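# Move the red plate from the tray onto the taped area

## Task

Lift the red plate out of the tray and lay it flat on the table so that no part of it extends beyond the outer edge of the yellow tape outline. Every other plate must stay in the tray, with none resting on or hanging over a tray wall.

## Robot and tools

Robot: two arms, left_arm and right_arm, each a six-joint arm ending in an identical five-finger right hand (so the hands are not mirrored). Bases in the scene frame: left_arm at (-0.039, +0.658, +0.215) m, right_arm at (-0.079, -0.601, +0.215) m, both nearly unrotated. Scene frame: origin at table height midway between the arms, +x out over the table, +z up, left_arm on the +y side. A camera stand is behind the arms.

Hand point: a point 0.05 m in front of the palm and 0.15 m out from the wrist flange. Its +z runs along the straight fingers, +y out of the palm, +x across the palm away from the thumb. Straight fingertips sit about 0.06 to 0.07 m past the point and 0.06 m behind it along -y. A bracket on the little-finger side can strike things, and with fingers level the wrist may hang up to 0.13 m (palm down) or 0.25 m (palm up) below the point and meet the table first.

Frames: reported hand positions (m), quat_wxyz, velocities and wrist-camera poses are in each arm's own base frame. Fixed cameras and the table use the scene frame. Every offset you command is along the current Hand target's own axes.

A row is 28 numbers, each in [-1, 1], always covering both arms: left dx, dy, dz, rx, ry, rz, then the left hand's little, ring, middle, index, thumb_bend, thumb_turn, force_limit, speed; then the same 14 for the right arm. The six pose numbers are an offset, not a pose: they are measured from that arm's Hand target at the start of the action or move (every row of a list counts from that same start, not from the previous row). Scale: 1.0 = 0.6 m or 180 degrees; rx, ry, rz form one rotation vector. Sending six zeros re-requests the current Hand target. Orientation commands are clipped to within 32 degrees of the measured one per control step.

Hand numbers are absolute targets, not offsets. Fingers: -1 straight/open, +1 curled. thumb_bend: -1 straight, +1 fully bent. thumb_turn: -1 beside the palm, +1 in front of it opposite the fingers. force_limit: about 0 N at -1 up to 10 N at +1 (15 N for the two thumb motors). speed: near zero at -1 rising to full at +0.48 and above. With the thumb turned in, the hand can enclose things about 0.035 to 0.065 m thick, or a handle down to 0.025 m. For a gentle grip close with speed -0.94 or lower. No number means keep as is: to leave a hand unchanged repeat its last sent eight numbers (before any were sent, use hand_measured plus hand_force_limit and hand_speed). To tighten, raise force_limit and send a more closed target; to loosen, send a more open one.

Tools:
- execute_actions(actions, cameras): actions is a list of up to 15-row tables, one row per 1/30 s step; a short table repeats its last row to fill 15 steps. Images come back only for an empty actions list or when cameras are named (["all"] for all).
- move(target, speed, blend, stop_force, zero, blocking, cameras): drives each hand point in a straight line toward one 28-number row, or a list of up to 15 rows, all offsets counted from the same Hand targets. speed is m/s, 0.002 to 3.2 (default 0.25), rotation capped at twice that in rad/s; blend in m rounds corners of a list; stop_force in N, 4 to 120, ends an arm's path on sensed push against its motion; zero (default true) re-zeroes before moving; blocking=false returns after about 0.5 s but cannot combine with stop_force. Paths ignore obstacles, last at least 0.5 s and at most 10 s. Do not rely on stop_force while the hand rotates, and omit it when backing away from a contact.
- wait(seconds 0 to 10), stop() to brake a running move, zoom_image(camera, region [x0,y0,x1,y1] pixels, up to 504 each side), show_instructions() for the reference page, zero_wrist_force(arm), finished_scene(scene=1) to end irrevocably.

Results: each arm's end_effector_position, quaternion, velocities, Hand target, joint positions and torques, hand_measured, hand_stopped_by (moving, target, force, stalled, fault), hand_load_n (fingertip N, positive pushes open; a lost grip shows as load falling to about 0), wrist force/torque in the flange axes plus the peak since last shown. A move adds a move: line such as done, off_target, moving, held or fault, and limits=paced (pose clipped) or limits=held (steps withheld). Done does not prove nothing was touched. The hand point often rests short of the Hand target; resend the gap as an offset.

Cameras: cam_head_left, cam_head_right, cam_high, cam_left_wrist, cam_right_wrist, all 504x504; calibrations are given and may be a bit off.

Avoid: arm faults (torque limits e.g. wrist 1: 32.6 N m; outside force near 150 N) stop an arm for 10 s; overheating stops it 30 to 60 s. Approach surfaces slowly, never aim far past contact, keep arms from pressing on each other or closing on the other hand, steer around an arm's own base, do not drop the plate or release it while moving, and make sure nothing leaves the table. Loose items may occasionally get nudged. The result must stay correct after the robot lets go.

Each tool is called as name(argument=value, ...), one argument or row to a line, values as JSON.

Reference images:

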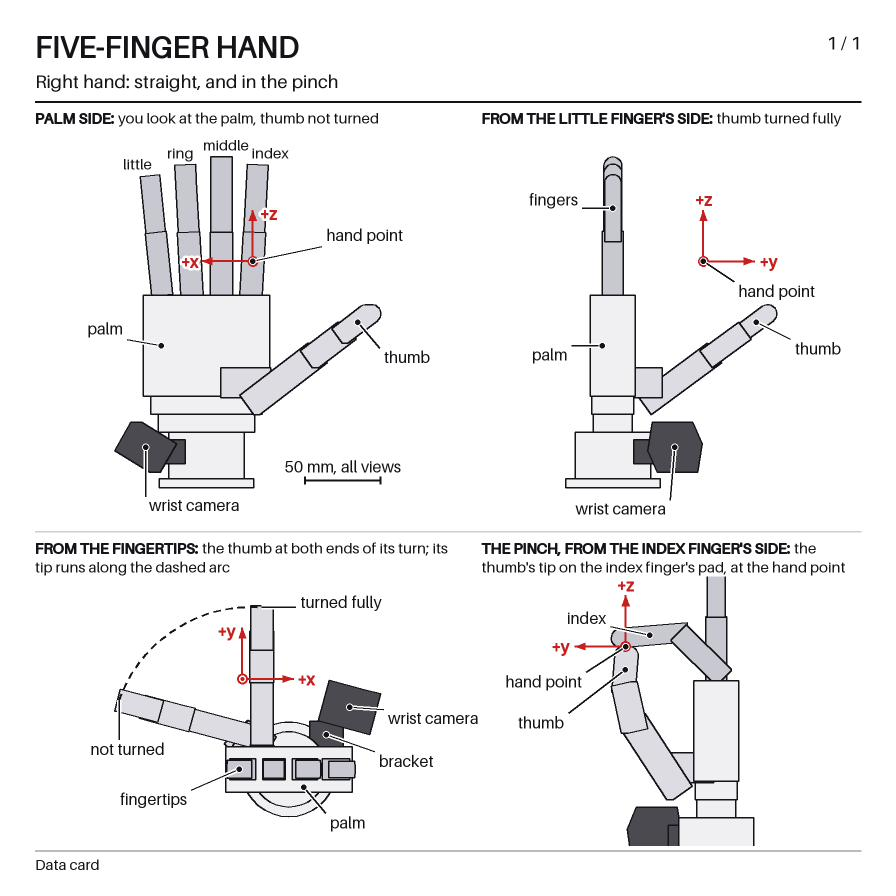

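## Session

execute_actions(
  actions=[],
)

Scene clock: 0.00 s.
left_arm: end_effector_position=(+0.3766, -0.2497, +0.0338) hand_measured=(-1.000, -1.000, -1.000, -1.000, -1.000, -1.000) hand_load_n=(+0.0, -0.5, +0.0, +0.0, +0.0, +0.0) hand_stopped_by=(target, target, target, target, target, target) hand_force_limit=0.00 hand_speed=-0.80 end_effector_quat_wxyz=(-0.003, +0.390, +0.611, +0.688) | right_arm: end_effector_position=(+0.6869, +0.5658, +0.1005) hand_measured=(-1.000, -1.000, -1.000, -1.000, -1.000, -1.000) hand_load_n=(+0.0, +0.0, +0.0, +0.0, +0.0, +0.0) hand_stopped_by=(target, target, target, target, target, target) hand_force_limit=0.00 hand_speed=-0.80 end_effector_quat_wxyz=(-0.440, -0.332, +0.797, +0.246)
Joint positions: left_arm=[-1.55 -0.471 2.199 1.351 0.986 -2.535] | right_arm=[0.307 -0.315 0.799 2.104 1.205 -2.258]
Joint velocities: within noise
Joint torques (N m): no reading
Wrist force (N): no reading
Wrist torque (N m): no reading
Wrist force, peak (N): no reading
Hand target: left_arm +0.3766, -0.2497, +0.0338; -0.003, +0.390, +0.611, +0.688 | right_arm +0.6869, +0.5658, +0.1005; -0.440, -0.332, +0.797, +0.246

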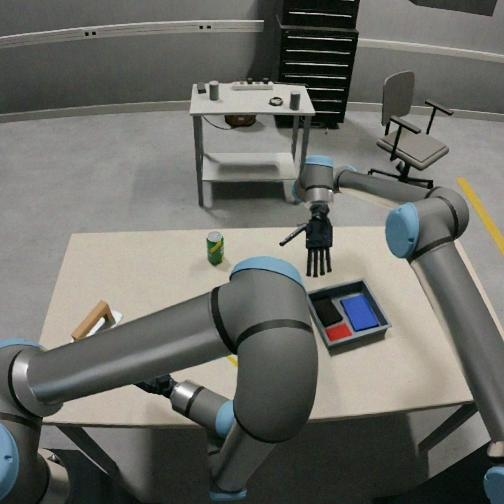

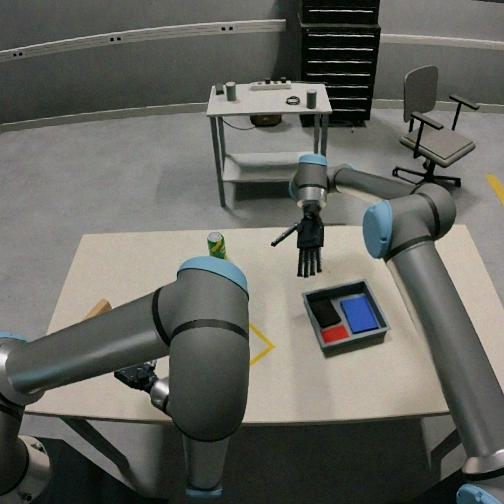

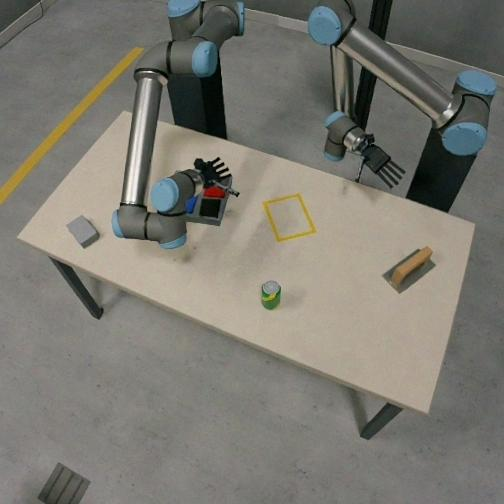

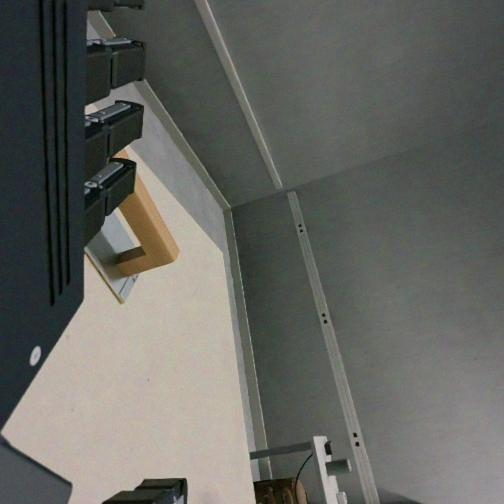

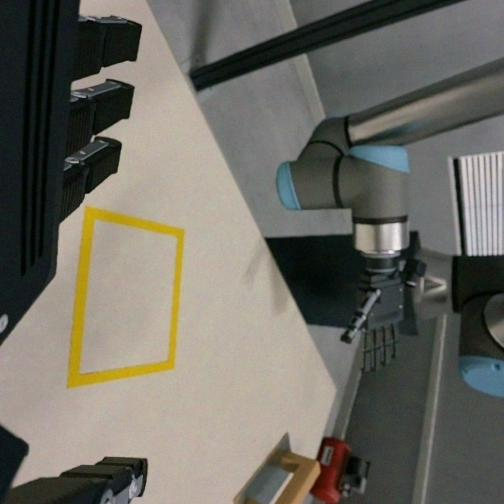

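zoom_image(
  camera="cam_head_left",
  region=[220, 220, 420, 400],
)

zoom_image(
  camera="cam_head_right",
  region=[220, 220, 420, 400],
)

zoom_image(
  camera="cam_high",
  region=[130, 130, 330, 320],
)

Scaled by 2.520 from the camera's 504x504 image, which has a finer 720x720 frame.

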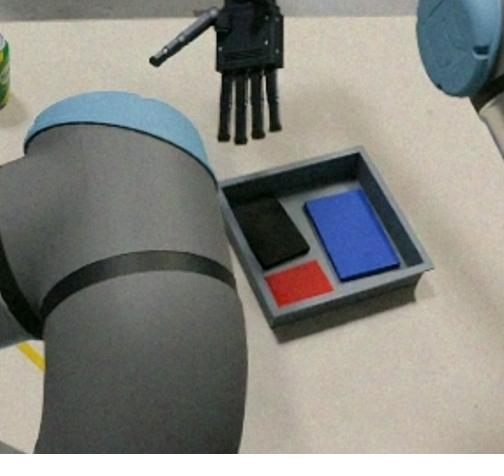

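Scaled by 2.520 from the camera's 504x504 image, which has a finer 720x720 frame.

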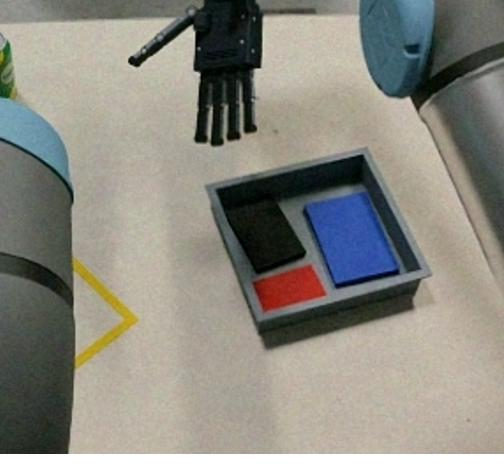

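Scaled by 2.520 from the camera's 504x504 image, which has a finer 720x720 frame.

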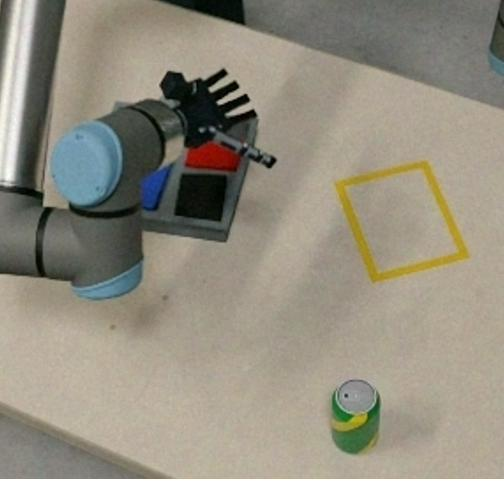

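move(
  target=[0.4905,0.1092,0.4482,0,0,0,-1,-1,-1,-1,-1,-1,0,-0.8,0.36,-0.396,-0.157,0.35,-0.0416,-0.3145,-1,-1,-1,-1,-1,-1,0,-0.8],
  cameras=["all"],
)

Scene clock: 29.47 s.
left_arm: end_effector_position=(+0.3639, -0.0904, +0.1252) hand_measured=(-1.000, -1.000, -1.000, -1.000, -1.000, -1.000) hand_load_n=(+0.0, +0.0, +0.0, +0.0, +0.0, +0.0) hand_stopped_by=(target, target, target, target, target, target) hand_force_limit=0.00 hand_speed=-0.80 end_effector_quat_wxyz=(-0.003, +0.390, +0.612, +0.688) | right_arm: end_effector_position=(+0.7259, +0.3860, +0.1004) hand_measured=(-1.000, -1.000, -1.000, -1.000, -1.000, -1.000) hand_load_n=(+0.0, +0.0, +0.0, +0.0, +0.0, +0.0) hand_stopped_by=(target, target, target, target, target, target) hand_force_limit=0.00 hand_speed=-0.80 end_effector_quat_wxyz=(-0.214, -0.636, +0.732, +0.120)
Joint positions: left_arm=[-1.582 -0.57 2.544 1.107 1.019 -2.538] | right_arm=[0.212 -0.505 0.901 1.669 1.567 -2.791]
Joint torques (N m): left_arm=[22.15 -41.59 8.32 5.12 -1.75 1.76] | right_arm=[-22.31 -121.4 -22.21 -0.28 2.98 -2.79]
Wrist force (N): left_arm=[0.5 0.3 0.1] | right_arm=[-1.0 -0.2 -0.4]
Wrist torque (N m): left_arm=[0.06 -0.12 0.04] | right_arm=[-0.06 0.11 -0.05]
Wrist force, peak (N): left_arm=[3.2 0.8 3.4] | right_arm=[-1.2 1.1 0.3]
Hand target: left_arm +0.3639, -0.0904, +0.1252; -0.003, +0.390, +0.612, +0.688 (not the last commanded pose) | right_arm +0.7260, +0.3859, +0.1004; -0.213, -0.636, +0.732, +0.120 (not the last commanded pose)
Off the commanded pose: left_arm 0.220 m, 0 deg | right_arm 0.151 m, 38 deg.
move: held (left_arm; a check stopped the path), off_target (right_arm; braked when a check withheld steps of left_arm); limits=held
pose unreachable (left arm): on one or more control steps of this call, first in action 0 (counted from 0), this arm could not follow its commanded pose, so it was not sent that pose on those steps. It may still have moved: this result reports where it is.
cause: moving toward the commanded pose would bring two parts of the arm too close to each other (joints 3 (elbow) to 6 (wrist 3) lie between them).
camera_calibration:
cam_left_wrist: T_world_to_cam=[[0.294395, -0.161195, 0.941991, -0.237702], [0.404094, -0.872228, -0.275546, -0.19225], [0.866048, 0.461772, -0.191642, -0.135171], [0, 0, 0, 1]] pos_world=[0.264729, -0.143584, 0.145035]
cam_right_wrist: T_world_to_cam=[[-0.858019, -0.158257, 0.488628, 0.628096], [0.0805633, 0.898102, 0.432344, -0.450114], [-0.50726, 0.410325, -0.75784, 0.400203], [0, 0, 0, 1]] pos_world=[0.778189, 0.339436, 0.190989]

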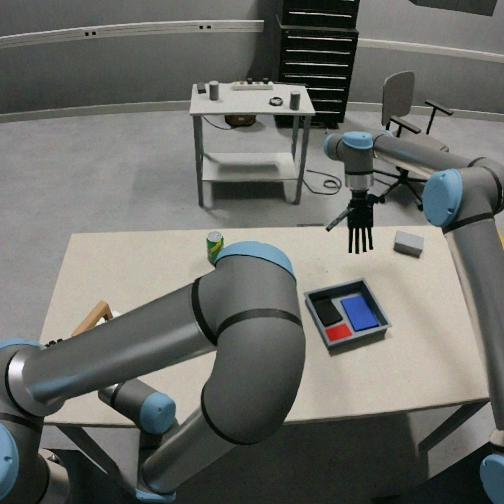

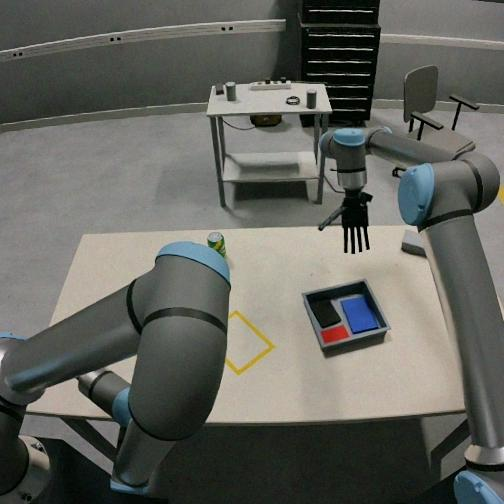

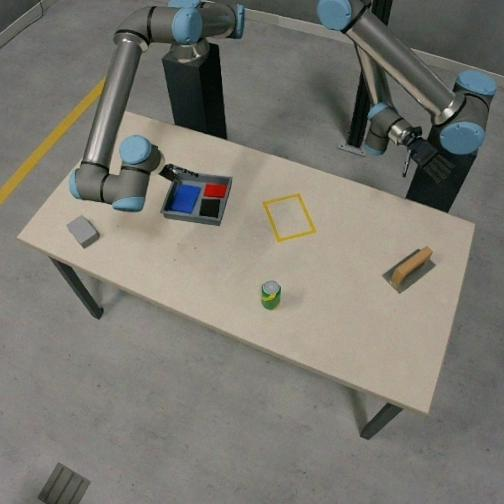

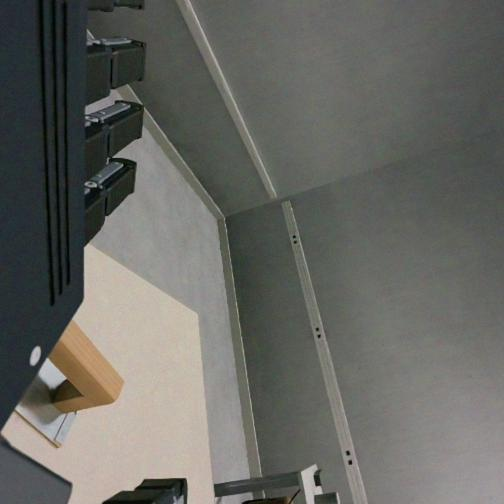

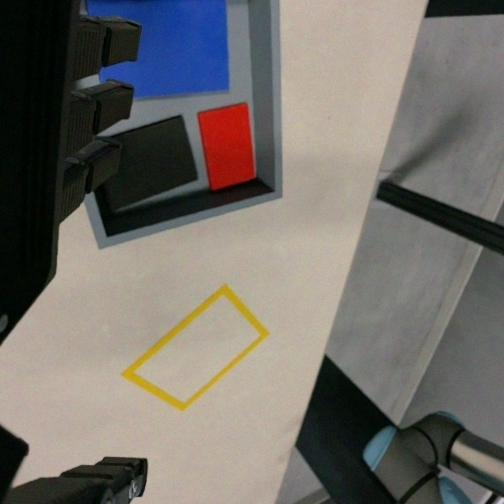

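move(
  target=[
    [0.2975,-0.1678,0.3745,0.1441,0.2236,-0.0135,-1,-1,-1,-1,-1,-1,0,-0.8,0,0,0,0,0,0,-1,-1,-1,-1,-1,-1,0,-0.8],
    [0.7233,-0.4427,0.3705,0.2881,0.4471,-0.0271,-1,-1,-1,-1,-1,-1,0,-0.8,0,0,0,0,0,0,-1,-1,-1,-1,-1,-1,0,-0.8],
  ],
  blend=0.05,
  speed=0.35,
  cameras=["cam_high","cam_head_left","cam_head_right","cam_right_wrist"],
)

zoom_image(
  camera="cam_right_wrist",
  region=[80, 0, 300, 260],
)

zoom_image(
  camera="cam_high",
  region=[130, 130, 330, 320],
)

Scene clock: 39.40 s.
left_arm: end_effector_position=(+0.3613, -0.0752, +0.1254) hand_measured=(-1.000, -1.000, -1.000, -1.000, -1.000, -1.000) hand_load_n=(+0.0, +0.0, +0.0, +0.0, +0.0, +0.0) hand_stopped_by=(target, target, target, target, target, target) hand_force_limit=0.00 hand_speed=-0.80 end_effector_quat_wxyz=(-0.018, +0.376, +0.620, +0.688) | right_arm: end_effector_position=(+0.7260, +0.3859, +0.1004) hand_measured=(-1.000, -1.000, -1.000, -1.000, -1.000, -1.000) hand_load_n=(+0.0, +0.0, +0.0, +0.0, +0.0, +0.0) hand_stopped_by=(target, target, target, target, target, target) hand_force_limit=0.00 hand_speed=-0.80 end_effector_quat_wxyz=(-0.213, -0.636, +0.732, +0.120)
Joint positions: left_arm=[-1.56 -0.567 2.549 1.099 1.041 -2.539] | right_arm=[0.212 -0.505 0.901 1.669 1.567 -2.791]
Joint torques (N m): left_arm=[-20.19 -73.76 8.18 4.95 -2.79 2.38] | right_arm=[-17.49 -122.03 -22.43 0.01 2.76 -2.05]
Wrist force (N): left_arm=[0.1 0.2 0.4] | right_arm=[-0.9 -0.4 -0.1]
Wrist torque (N m): left_arm=[0.03 -0.07 0.03] | right_arm=[-0.10 0.08 -0.05]
Wrist force, peak (N): left_arm=[0.8 -0.3 2.9] | right_arm=[-1.2 -0.8 0.2]
Hand target: left_arm +0.3613, -0.0755, +0.1254; -0.018, +0.377, +0.620, +0.688 (not the last commanded pose) | right_arm +0.7260, +0.3859, +0.1004; -0.213, -0.636, +0.732, +0.120
Off the commanded pose: left_arm 0.541 m, 93 deg | right_arm 0.000 m, 0 deg.
move: held (left_arm; a check stopped the path); path passed 0 of 2 targets; limits=held
pose unreachable (left arm): on one or more control steps of this call, first in action 0 (counted from 0), this arm could not follow its commanded pose, so it was not sent that pose on those steps. It may still have moved: this result reports where it is.
cause: moving toward the commanded pose would bring two parts of the arm too close to each other (joints 3 (elbow) to 6 (wrist 3) lie between them).
camera_calibration:
cam_right_wrist: T_world_to_cam=[[-0.858179, -0.158615, 0.488231, 0.628386], [0.0801614, 0.897996, 0.43264, -0.449642], [-0.507052, 0.41042, -0.757927, 0.400109], [0, 0, 0, 1]] pos_world=[0.778188, 0.339235, 0.190988]
Images, in order (width x height): cam_head_left 504x504, cam_head_right 504x504, cam_high 504x504, cam_right_wrist 504x504.

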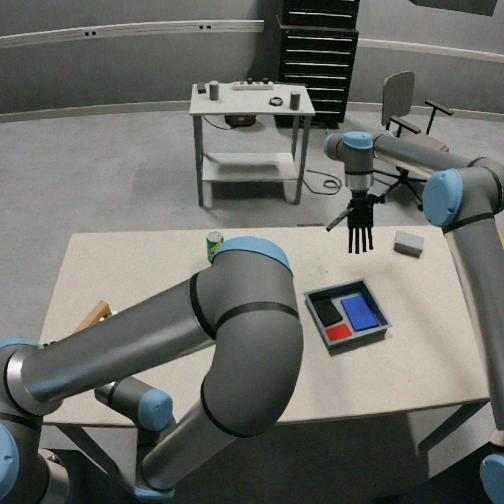

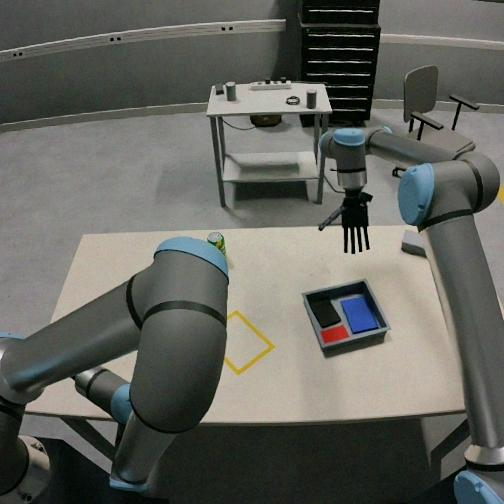

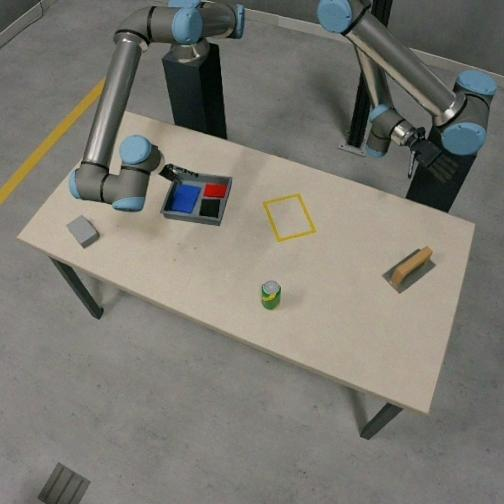

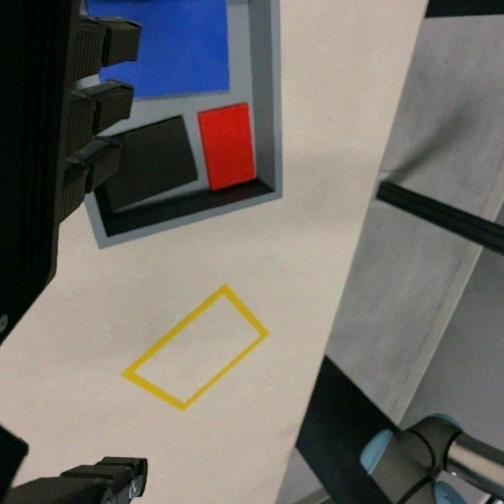

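Scaled by 1.938 from the camera's 504x504 image, which has a finer 720x720 frame.

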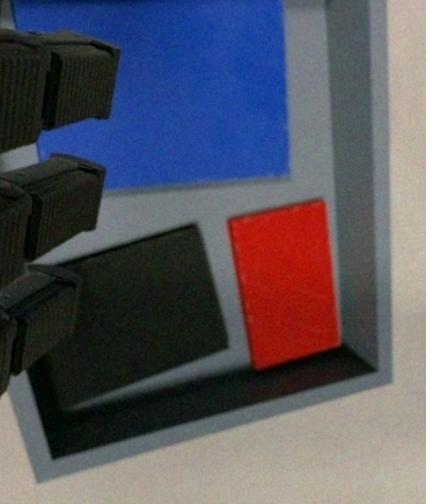

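Scaled by 2.520 from the camera's 504x504 image, which has a finer 720x720 frame.

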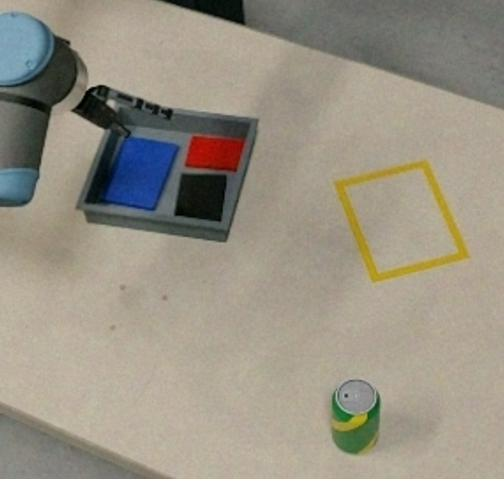

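zoom_image(
  camera="cam_right_wrist",
  region=[180, 80, 300, 220],
)

zoom_image(
  camera="cam_high",
  region=[155, 165, 240, 230],
)

zoom_image(
  camera="cam_head_right",
  region=[295, 270, 400, 360],
)

Scaled by 3.600 from the camera's 504x504 image, which has a finer 720x720 frame.

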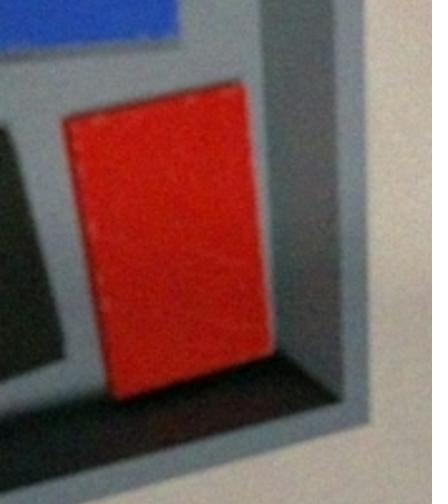

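Scaled by 5.929 from the camera's 504x504 image, which has a finer 720x720 frame.

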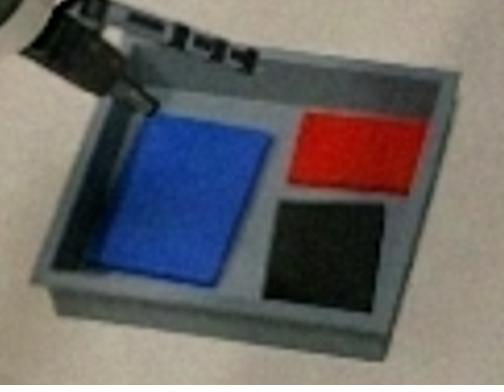

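Scaled by 4.800 from the camera's 504x504 image, which has a finer 720x720 frame.

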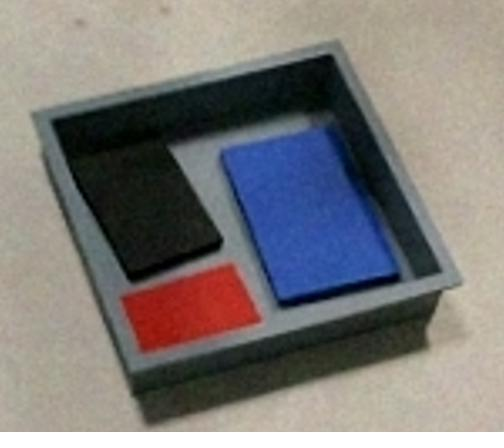

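move(
  target=[0,0,0,0,0,0,-1,-1,-1,-1,-1,-1,0,-0.8,-0.0477,0.1637,0.4037,0.4515,-0.0855,-0.1214,-1,-1,-0.34,-0.34,-1,-1,0,0],
  cameras=["cam_high","cam_head_left","cam_head_right","cam_right_wrist"],
)

Scene clock: 88.03 s.
left_arm: end_effector_position=(+0.3613, -0.0755, +0.1254) hand_measured=(-1.000, -1.000, -1.000, -1.000, -1.000, -1.000) hand_load_n=(+0.0, +0.0, +0.0, +0.0, +0.0, +0.0) hand_stopped_by=(target, target, target, target, target, target) hand_force_limit=0.00 hand_speed=-0.80 end_effector_quat_wxyz=(-0.018, +0.377, +0.620, +0.688) | right_arm: end_effector_position=(+0.5299, +0.4066, -0.0735) hand_measured=(-1.000, -1.000, -0.340, -0.340, -1.000, -1.000) hand_load_n=(+0.0, +0.0, +0.0, +0.0, +0.0, -0.5) hand_stopped_by=(target, target, target, target, target, target) hand_force_limit=0.00 hand_speed=0.00 end_effector_quat_wxyz=(-0.364, +0.717, -0.530, +0.270)
Joint positions: left_arm=[-1.56 -0.567 2.549 1.1 1.041 -2.539] | right_arm=[0.361 -1.13 2.215 -0.453 1.623 -3.105]
Joint torques (N m): left_arm=[-19.64 -68.98 8.92 5.3 -2.8 2.03] | right_arm=[12.6 -38.13 -8.26 -2.57 -4.06 -1.55]
Wrist force (N): left_arm=[0.0 -0.1 0.3] | right_arm=[-1.8 -1.7 0.0]
Wrist torque (N m): left_arm=[0.01 -0.06 0.02] | right_arm=[-0.20 0.20 -0.24]
Wrist force, peak (N): left_arm=[0.4 0.1 0.6] | right_arm=[-1.8 -1.7 0.0]
Hand target: left_arm +0.3613, -0.0755, +0.1254; -0.018, +0.377, +0.620, +0.688 | right_arm +0.5299, +0.4066, -0.0736; -0.364, +0.717, -0.530, +0.270
Off the commanded pose: left_arm 0.000 m, 0 deg | right_arm 0.000 m, 0 deg.
move: done
camera_calibration:
cam_right_wrist: T_world_to_cam=[[-0.453156, -0.473367, -0.755363, 0.37022], [-0.781147, 0.619117, 0.0806389, 0.166647], [0.429487, 0.626592, -0.650326, -0.415862], [0, 0, 0, 1]] pos_world=[0.476551, 0.332652, -0.00423339]
Images, in order (width x height): cam_head_left 504x504, cam_head_right 504x504, cam_high 504x504, cam_right_wrist 504x504.

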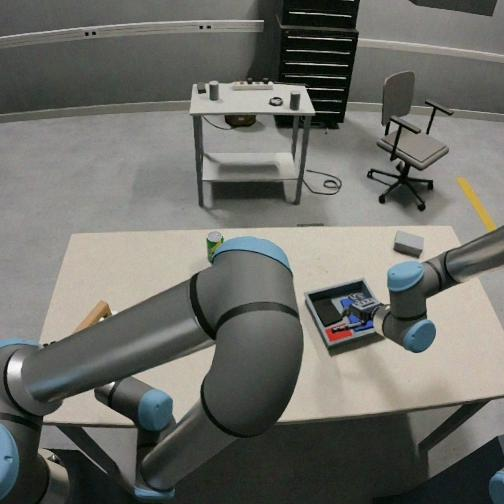

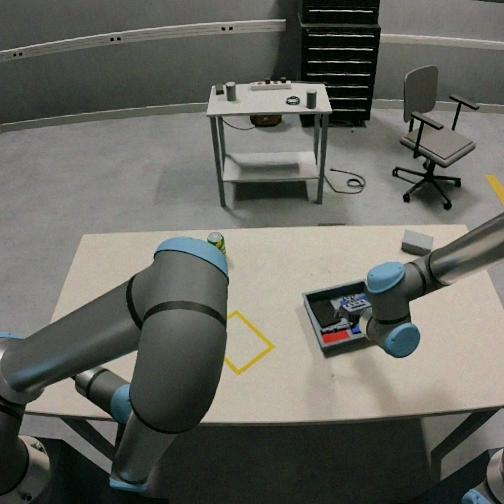

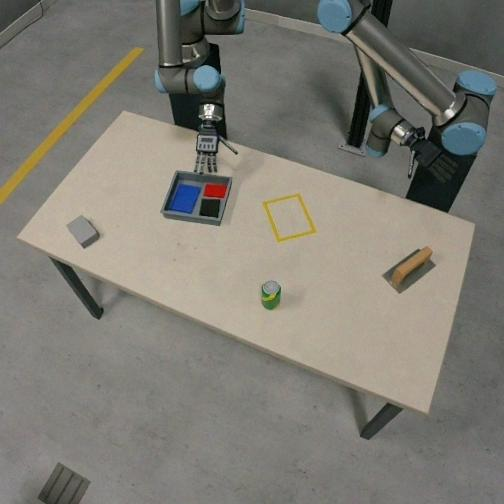

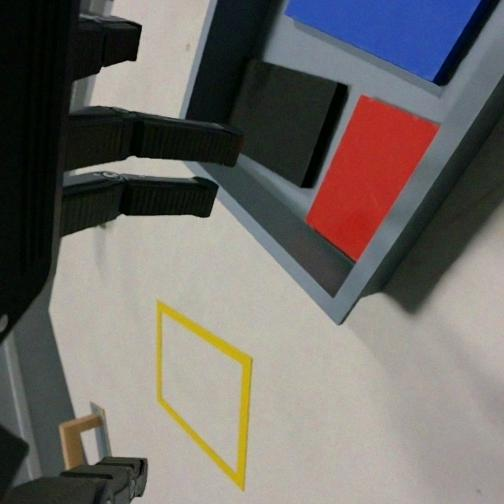

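zoom_image(
  camera="cam_right_wrist",
  region=[200, 0, 504, 304],
)

zoom_image(
  camera="cam_head_right",
  region=[290, 260, 410, 370],
)

zoom_image(
  camera="cam_high",
  region=[140, 100, 260, 240],
)

Scaled by 1.658 from the camera's 504x504 image, which has a finer 720x720 frame.

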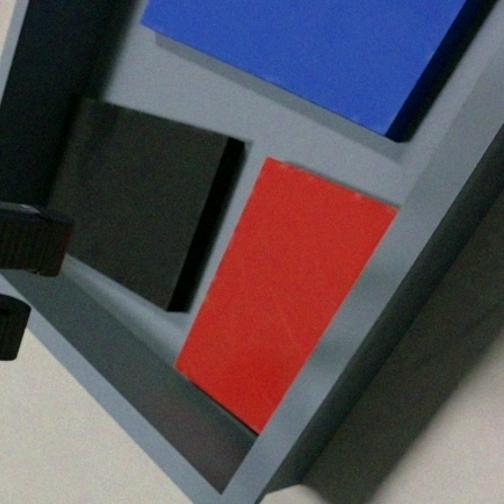

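Scaled by 4.200 from the camera's 504x504 image, which has a finer 720x720 frame.

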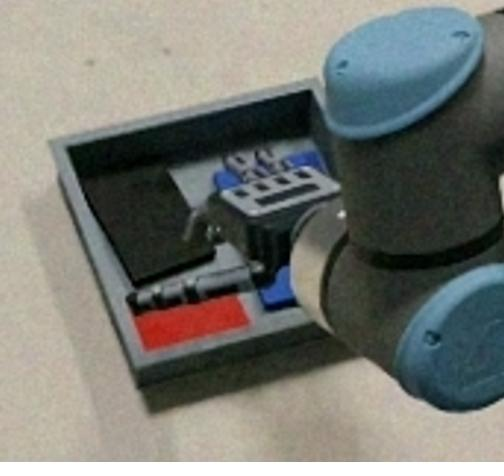

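Scaled by 3.600 from the camera's 504x504 image, which has a finer 720x720 frame.

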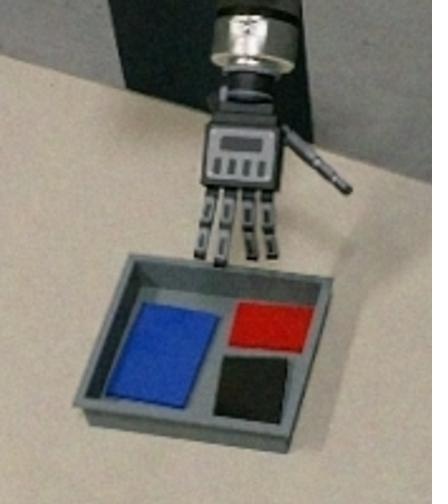

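move(
  target=[0,0,0,0,0,0,-1,-1,-1,-1,-1,-1,0,-0.8,0,0.1151,0.0838,0,0,0,-1,-1,-0.34,-0.34,-1,-1,0,0],
  cameras=["cam_high","cam_head_right","cam_right_wrist"],
)

zoom_image(
  camera="cam_right_wrist",
  region=[100, 0, 504, 404],
)

zoom_image(
  camera="cam_high",
  region=[140, 110, 260, 240],
)

Scene clock: 96.57 s.
left_arm: end_effector_position=(+0.3613, -0.0755, +0.1254) hand_measured=(-1.000, -1.000, -1.000, -1.000, -1.000, -1.000) hand_load_n=(+0.0, +0.0, +0.0, +0.0, +0.0, +0.0) hand_stopped_by=(target, target, target, target, target, target) hand_force_limit=0.00 hand_speed=-0.80 end_effector_quat_wxyz=(-0.018, +0.377, +0.620, +0.688) | right_arm: end_effector_position=(+0.5298, +0.4064, -0.1588) hand_measured=(-1.000, -1.000, -0.340, -0.340, -1.000, -1.000) hand_load_n=(+0.0, +0.0, +0.0, +0.0, +0.0, -0.5) hand_stopped_by=(target, target, target, target, target, target) hand_force_limit=0.00 hand_speed=0.00 end_effector_quat_wxyz=(-0.364, +0.717, -0.530, +0.270)
Joint positions: left_arm=[-1.56 -0.567 2.549 1.1 1.041 -2.539] | right_arm=[0.361 -0.97 2.217 -0.616 1.623 -3.105]
Joint torques (N m): left_arm=[-11.95 -71.4 8.53 4.99 -3.15 2.33] | right_arm=[13.97 -45.94 -24.31 -2.02 1.75 1.17]
Wrist force (N): left_arm=[0.1 0.0 0.1] | right_arm=[-1.1 -1.4 0.2]
Wrist torque (N m): left_arm=[0.03 -0.06 0.03] | right_arm=[-0.22 0.05 -0.20]
Wrist force, peak (N): left_arm=[0.2 0.1 0.6] | right_arm=[-2.1 -2.3 -0.4]
Hand target: left_arm +0.3613, -0.0755, +0.1254; -0.018, +0.377, +0.620, +0.688 | right_arm +0.5298, +0.4065, -0.1590; -0.364, +0.717, -0.530, +0.270
Off the commanded pose: left_arm 0.000 m, 0 deg | right_arm 0.000 m, 0 deg.
move: done
camera_calibration:
cam_right_wrist: T_world_to_cam=[[-0.452977, -0.473319, -0.7555, 0.305536], [-0.781176, 0.619099, 0.0805069, 0.173439], [0.429624, 0.626646, -0.650183, -0.471258], [0, 0, 0, 1]] pos_world=[0.476351, 0.332552, -0.0895338]
Images, in order (width x height): cam_head_right 504x504, cam_high 504x504, cam_right_wrist 504x504.

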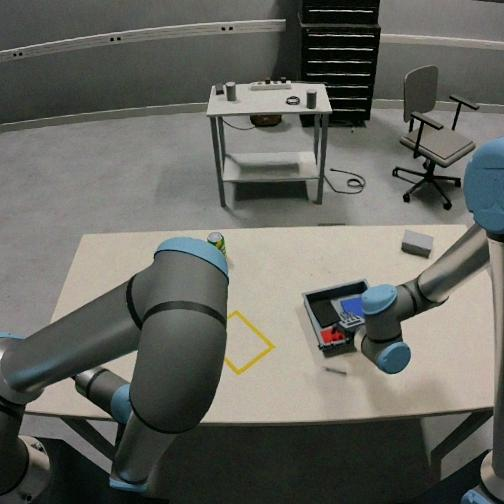

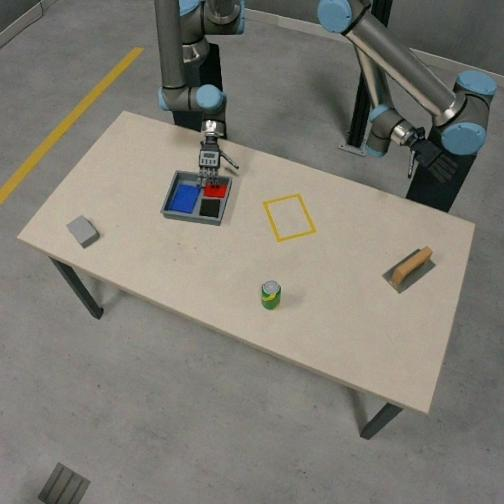

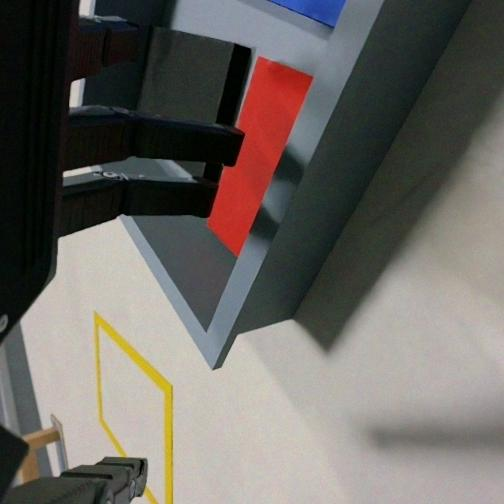

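Scaled by 1.248 from the camera's 504x504 image, which has a finer 720x720 frame.

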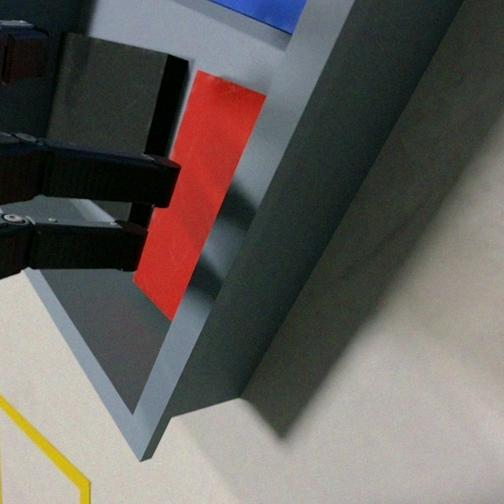

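Scaled by 3.877 from the camera's 504x504 image, which has a finer 720x720 frame.

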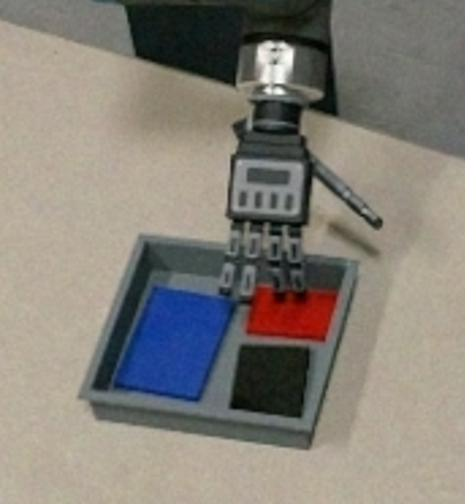

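move(
  target=[0,0,0,0,0,0,-1,-1,-1,-1,-1,-1,0,-0.8,0,0.0539,0.0392,0,0,0,-1,-1,-0.34,-0.34,-1,-1,0,0],
  speed=0.02,
  stop_force=6,
  cameras=["cam_high","cam_right_wrist"],
)

zoom_image(
  camera="cam_right_wrist",
  region=[100, 0, 404, 304],
)

zoom_image(
  camera="cam_high",
  region=[140, 110, 260, 240],
)

Scene clock: 100.97 s.
left_arm: end_effector_position=(+0.3613, -0.0755, +0.1254) hand_measured=(-1.000, -1.000, -1.000, -1.000, -1.000, -1.000) hand_load_n=(+0.0, +0.0, +0.0, +0.0, +0.0, +0.0) hand_stopped_by=(target, target, target, target, target, target) hand_force_limit=0.00 hand_speed=-0.80 end_effector_quat_wxyz=(-0.018, +0.377, +0.620, +0.688) | right_arm: end_effector_position=(+0.5297, +0.4065, -0.1813) hand_measured=(-1.000, -1.000, -0.340, -0.340, -1.000, -1.000) hand_load_n=(+0.0, +0.0, -0.5, +0.0, +0.0, -0.5) hand_stopped_by=(target, target, target, target, target, target) hand_force_limit=0.00 hand_speed=0.00 end_effector_quat_wxyz=(-0.364, +0.717, -0.530, +0.270)
Joint positions: left_arm=[-1.56 -0.567 2.549 1.1 1.041 -2.539] | right_arm=[0.361 -0.926 2.213 -0.656 1.623 -3.105]
Joint torques (N m): left_arm=[-11.21 -71.87 8.97 5.41 -2.39 2.02] | right_arm=[1.93 -78.6 1.69 5.33 -0.32 -0.94]
Wrist force (N): left_arm=[0.2 -0.1 0.3] | right_arm=[-1.0 -5.8 -3.9]
Wrist torque (N m): left_arm=[0.00 -0.09 0.03] | right_arm=[-0.09 0.19 -0.31]
Wrist force, peak (N): left_arm=[0.5 0.0 0.4] | right_arm=[-0.6 -16.5 -15.9]
Hand target: left_arm +0.3613, -0.0755, +0.1254; -0.018, +0.377, +0.620, +0.688 | right_arm +0.5297, +0.4065, -0.1813; -0.364, +0.717, -0.530, +0.270 (not the last commanded pose)
Off the commanded pose: left_arm 0.000 m, 0 deg | right_arm 0.018 m, 0 deg.
move: contact (right_arm)
camera_calibration:
cam_right_wrist: T_world_to_cam=[[-0.452977, -0.473319, -0.7555, 0.288538], [-0.781176, 0.619099, 0.0805069, 0.175251], [0.429624, 0.626646, -0.650183, -0.485887], [0, 0, 0, 1]] pos_world=[0.476351, 0.332552, -0.112034]
Images, in order (width x height): cam_high 504x504, cam_right_wrist 504x504.

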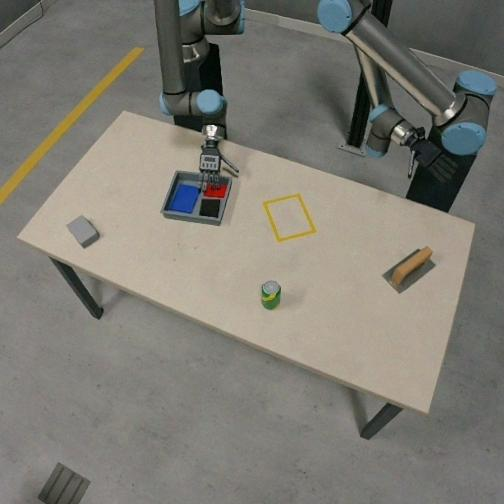

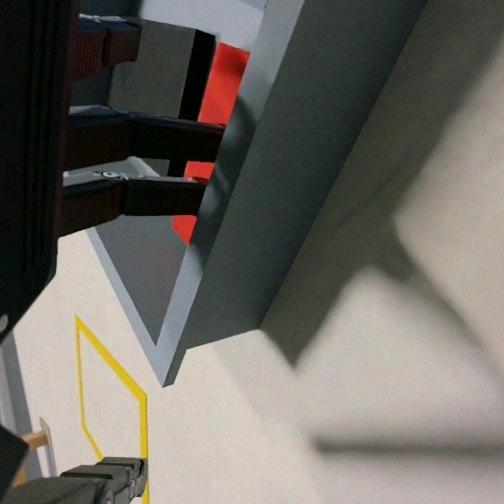

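Scaled by 1.658 from the camera's 504x504 image, which has a finer 720x720 frame.

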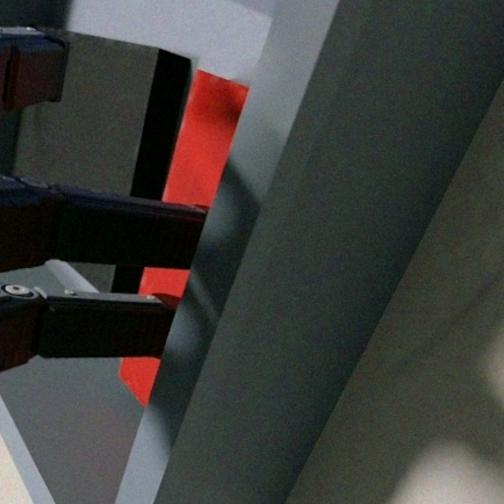

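Scaled by 3.877 from the camera's 504x504 image, which has a finer 720x720 frame.

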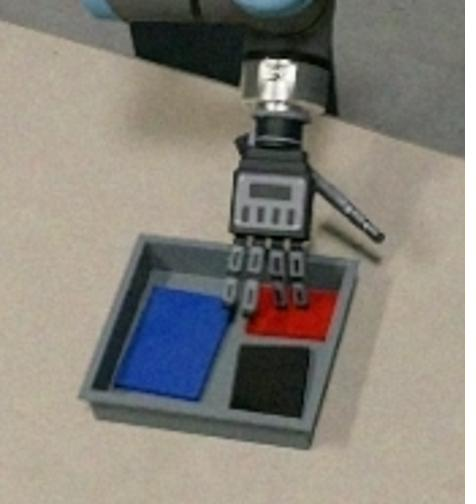

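move(
  target=[0,0,0,0,0,0,-1,-1,-1,-1,-1,-1,0,-0.8,0,-0.0118,0.0162,0,0,0,-1,-1,-0.34,-0.34,-1,-1,0,0],
  speed=0.03,
  cameras=["cam_high","cam_right_wrist"],
)

zoom_image(
  camera="cam_right_wrist",
  region=[100, 0, 404, 304],
)

zoom_image(
  camera="cam_high",
  region=[140, 110, 260, 240],
)

Scene clock: 103.37 s.
left_arm: end_effector_position=(+0.3613, -0.0755, +0.1254) hand_measured=(-1.000, -1.000, -1.000, -1.000, -1.000, -1.000) hand_load_n=(+0.0, +0.0, +0.0, +0.0, +0.0, +0.0) hand_stopped_by=(target, target, target, target, target, target) hand_force_limit=0.00 hand_speed=-0.80 end_effector_quat_wxyz=(-0.018, +0.377, +0.620, +0.688) | right_arm: end_effector_position=(+0.5410, +0.4099, -0.1813) hand_measured=(-1.000, -1.000, -0.340, -0.340, -1.000, -1.000) hand_load_n=(+0.0, +0.0, -1.5, +0.0, +0.0, +0.0) hand_stopped_by=(target, target, target, target, target, target) hand_force_limit=0.00 hand_speed=0.00 end_effector_quat_wxyz=(-0.364, +0.717, -0.530, +0.270)
Joint positions: left_arm=[-1.56 -0.567 2.549 1.1 1.041 -2.539] | right_arm=[0.359 -0.919 2.192 -0.641 1.621 -3.106]
Joint torques (N m): left_arm=[-8.6 -67.66 9.05 5.43 -3.16 2.53] | right_arm=[-19.16 -44.95 -22.33 5.14 -3.95 -1.71]
Wrist force (N): left_arm=[0.2 -0.1 0.4] | right_arm=[-1.3 -5.7 -4.5]
Wrist torque (N m): left_arm=[-0.01 -0.08 0.03] | right_arm=[-0.13 0.19 -0.33]
Wrist force, peak (N): left_arm=[0.2 -0.1 0.7] | right_arm=[-1.2 -6.1 -4.3]
Hand target: left_arm +0.3613, -0.0755, +0.1254; -0.018, +0.377, +0.620, +0.688 | right_arm +0.5412, +0.4100, -0.1813; -0.364, +0.717, -0.530, +0.270
Off the commanded pose: left_arm 0.000 m, 0 deg | right_arm 0.000 m, 0 deg.
move: done
camera_calibration:
cam_right_wrist: T_world_to_cam=[[-0.452919, -0.473319, -0.755535, 0.295234], [-0.781224, 0.619037, 0.0805116, 0.182018], [0.429597, 0.626707, -0.650142, -0.492875], [0, 0, 0, 1]] pos_world=[0.487651, 0.335952, -0.112034]
Images, in order (width x height): cam_high 504x504, cam_right_wrist 504x504.

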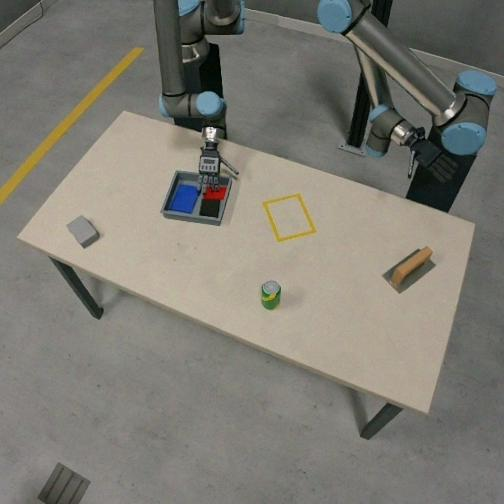

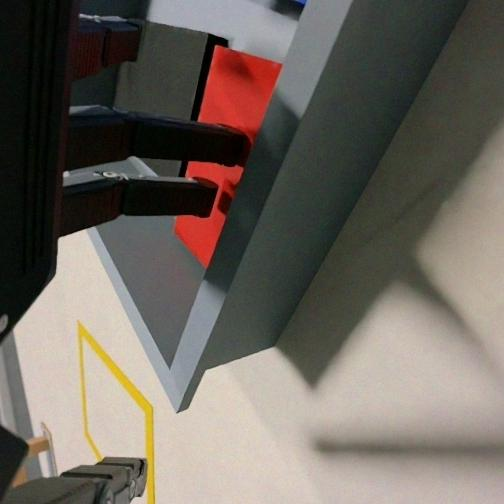

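Scaled by 1.658 from the camera's 504x504 image, which has a finer 720x720 frame.

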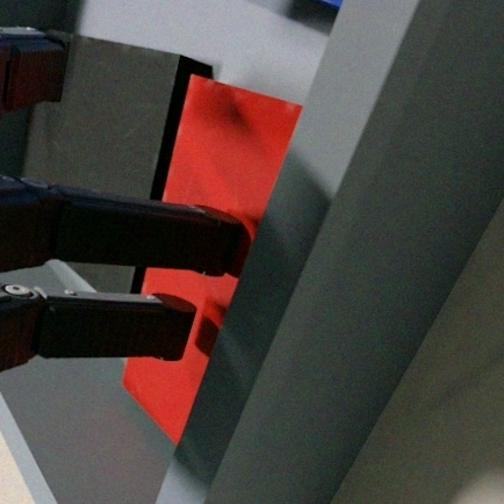

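Scaled by 3.877 from the camera's 504x504 image, which has a finer 720x720 frame.

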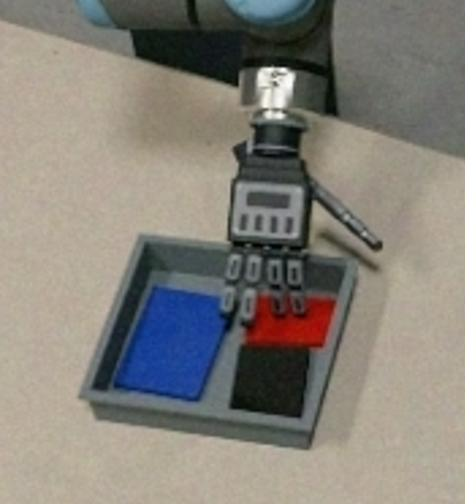

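move(
  target=[0,0,0,0,0,0,-1,-1,-1,-1,-1,-1,0,-0.8,0,-0.0118,0.0162,0,0,0,-1,-1,-0.34,-0.34,-1,-1,0,0],
  speed=0.03,
  cameras=["cam_high","cam_right_wrist"],
)

zoom_image(
  camera="cam_right_wrist",
  region=[100, 0, 404, 304],
)

zoom_image(
  camera="cam_high",
  region=[140, 110, 260, 240],
)

Scene clock: 106.03 s.
left_arm: end_effector_position=(+0.3613, -0.0755, +0.1254) hand_measured=(-1.000, -1.000, -1.000, -1.000, -1.000, -1.000) hand_load_n=(+0.5, +0.0, +0.0, +0.0, +0.0, +0.0) hand_stopped_by=(target, target, target, target, target, target) hand_force_limit=0.00 hand_speed=-0.80 end_effector_quat_wxyz=(-0.018, +0.377, +0.620, +0.688) | right_arm: end_effector_position=(+0.5525, +0.4134, -0.1813) hand_measured=(-1.000, -1.000, -0.340, -0.340, -1.000, -1.000) hand_load_n=(+0.0, +0.0, -3.0, +0.0, +0.0, -0.5) hand_stopped_by=(target, target, target, target, target, target) hand_force_limit=0.00 hand_speed=0.00 end_effector_quat_wxyz=(-0.364, +0.717, -0.530, +0.270)
Joint positions: left_arm=[-1.56 -0.567 2.549 1.1 1.041 -2.539] | right_arm=[0.358 -0.912 2.169 -0.626 1.62 -3.107]
Joint torques (N m): left_arm=[-7.65 -71.29 9.56 5.1 -2.57 2.18] | right_arm=[-20.08 -47.99 -20.01 4.68 -3.64 -2.03]
Wrist force (N): left_arm=[0.1 0.1 0.2] | right_arm=[-2.1 -5.3 -5.7]
Wrist torque (N m): left_arm=[0.03 -0.06 0.03] | right_arm=[-0.03 0.24 -0.33]
Wrist force, peak (N): left_arm=[0.4 -0.1 0.4] | right_arm=[-1.9 -5.5 -6.1]
Hand target: left_arm +0.3613, -0.0755, +0.1254; -0.018, +0.377, +0.620, +0.688 | right_arm +0.5527, +0.4135, -0.1813; -0.364, +0.717, -0.530, +0.270
Off the commanded pose: left_arm 0.000 m, 0 deg | right_arm 0.000 m, 0 deg.
move: done
camera_calibration:
cam_right_wrist: T_world_to_cam=[[-0.452919, -0.473319, -0.755535, 0.302146], [-0.781224, 0.619037, 0.0805116, 0.188773], [0.429597, 0.626707, -0.650142, -0.500071], [0, 0, 0, 1]] pos_world=[0.499151, 0.339552, -0.112034]
Images, in order (width x height): cam_high 504x504, cam_right_wrist 504x504.

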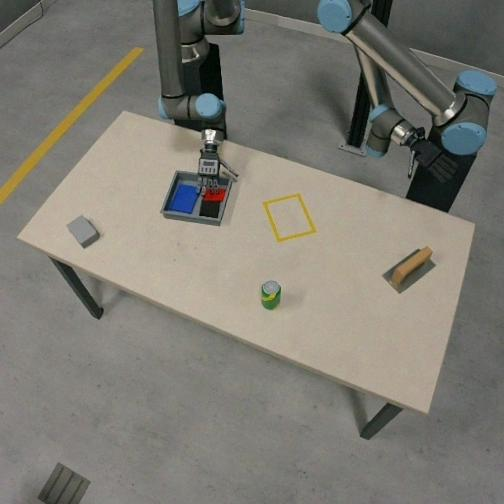

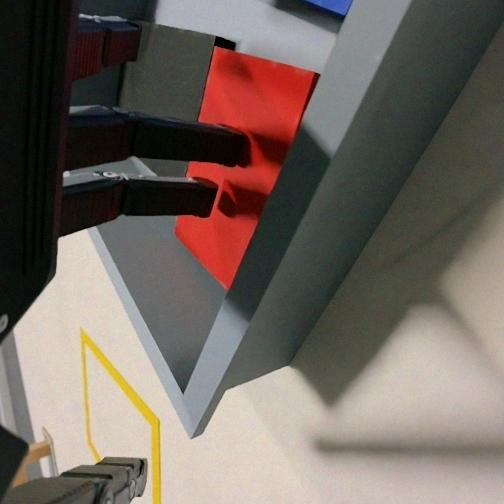

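Scaled by 1.658 from the camera's 504x504 image, which has a finer 720x720 frame.

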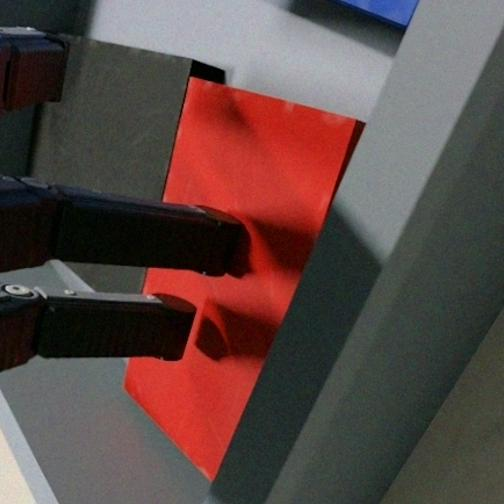

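Scaled by 3.877 from the camera's 504x504 image, which has a finer 720x720 frame.

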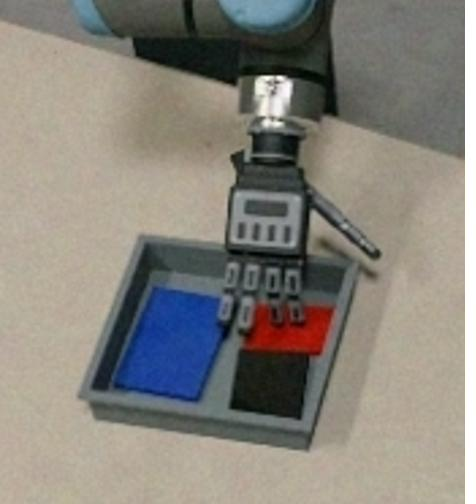

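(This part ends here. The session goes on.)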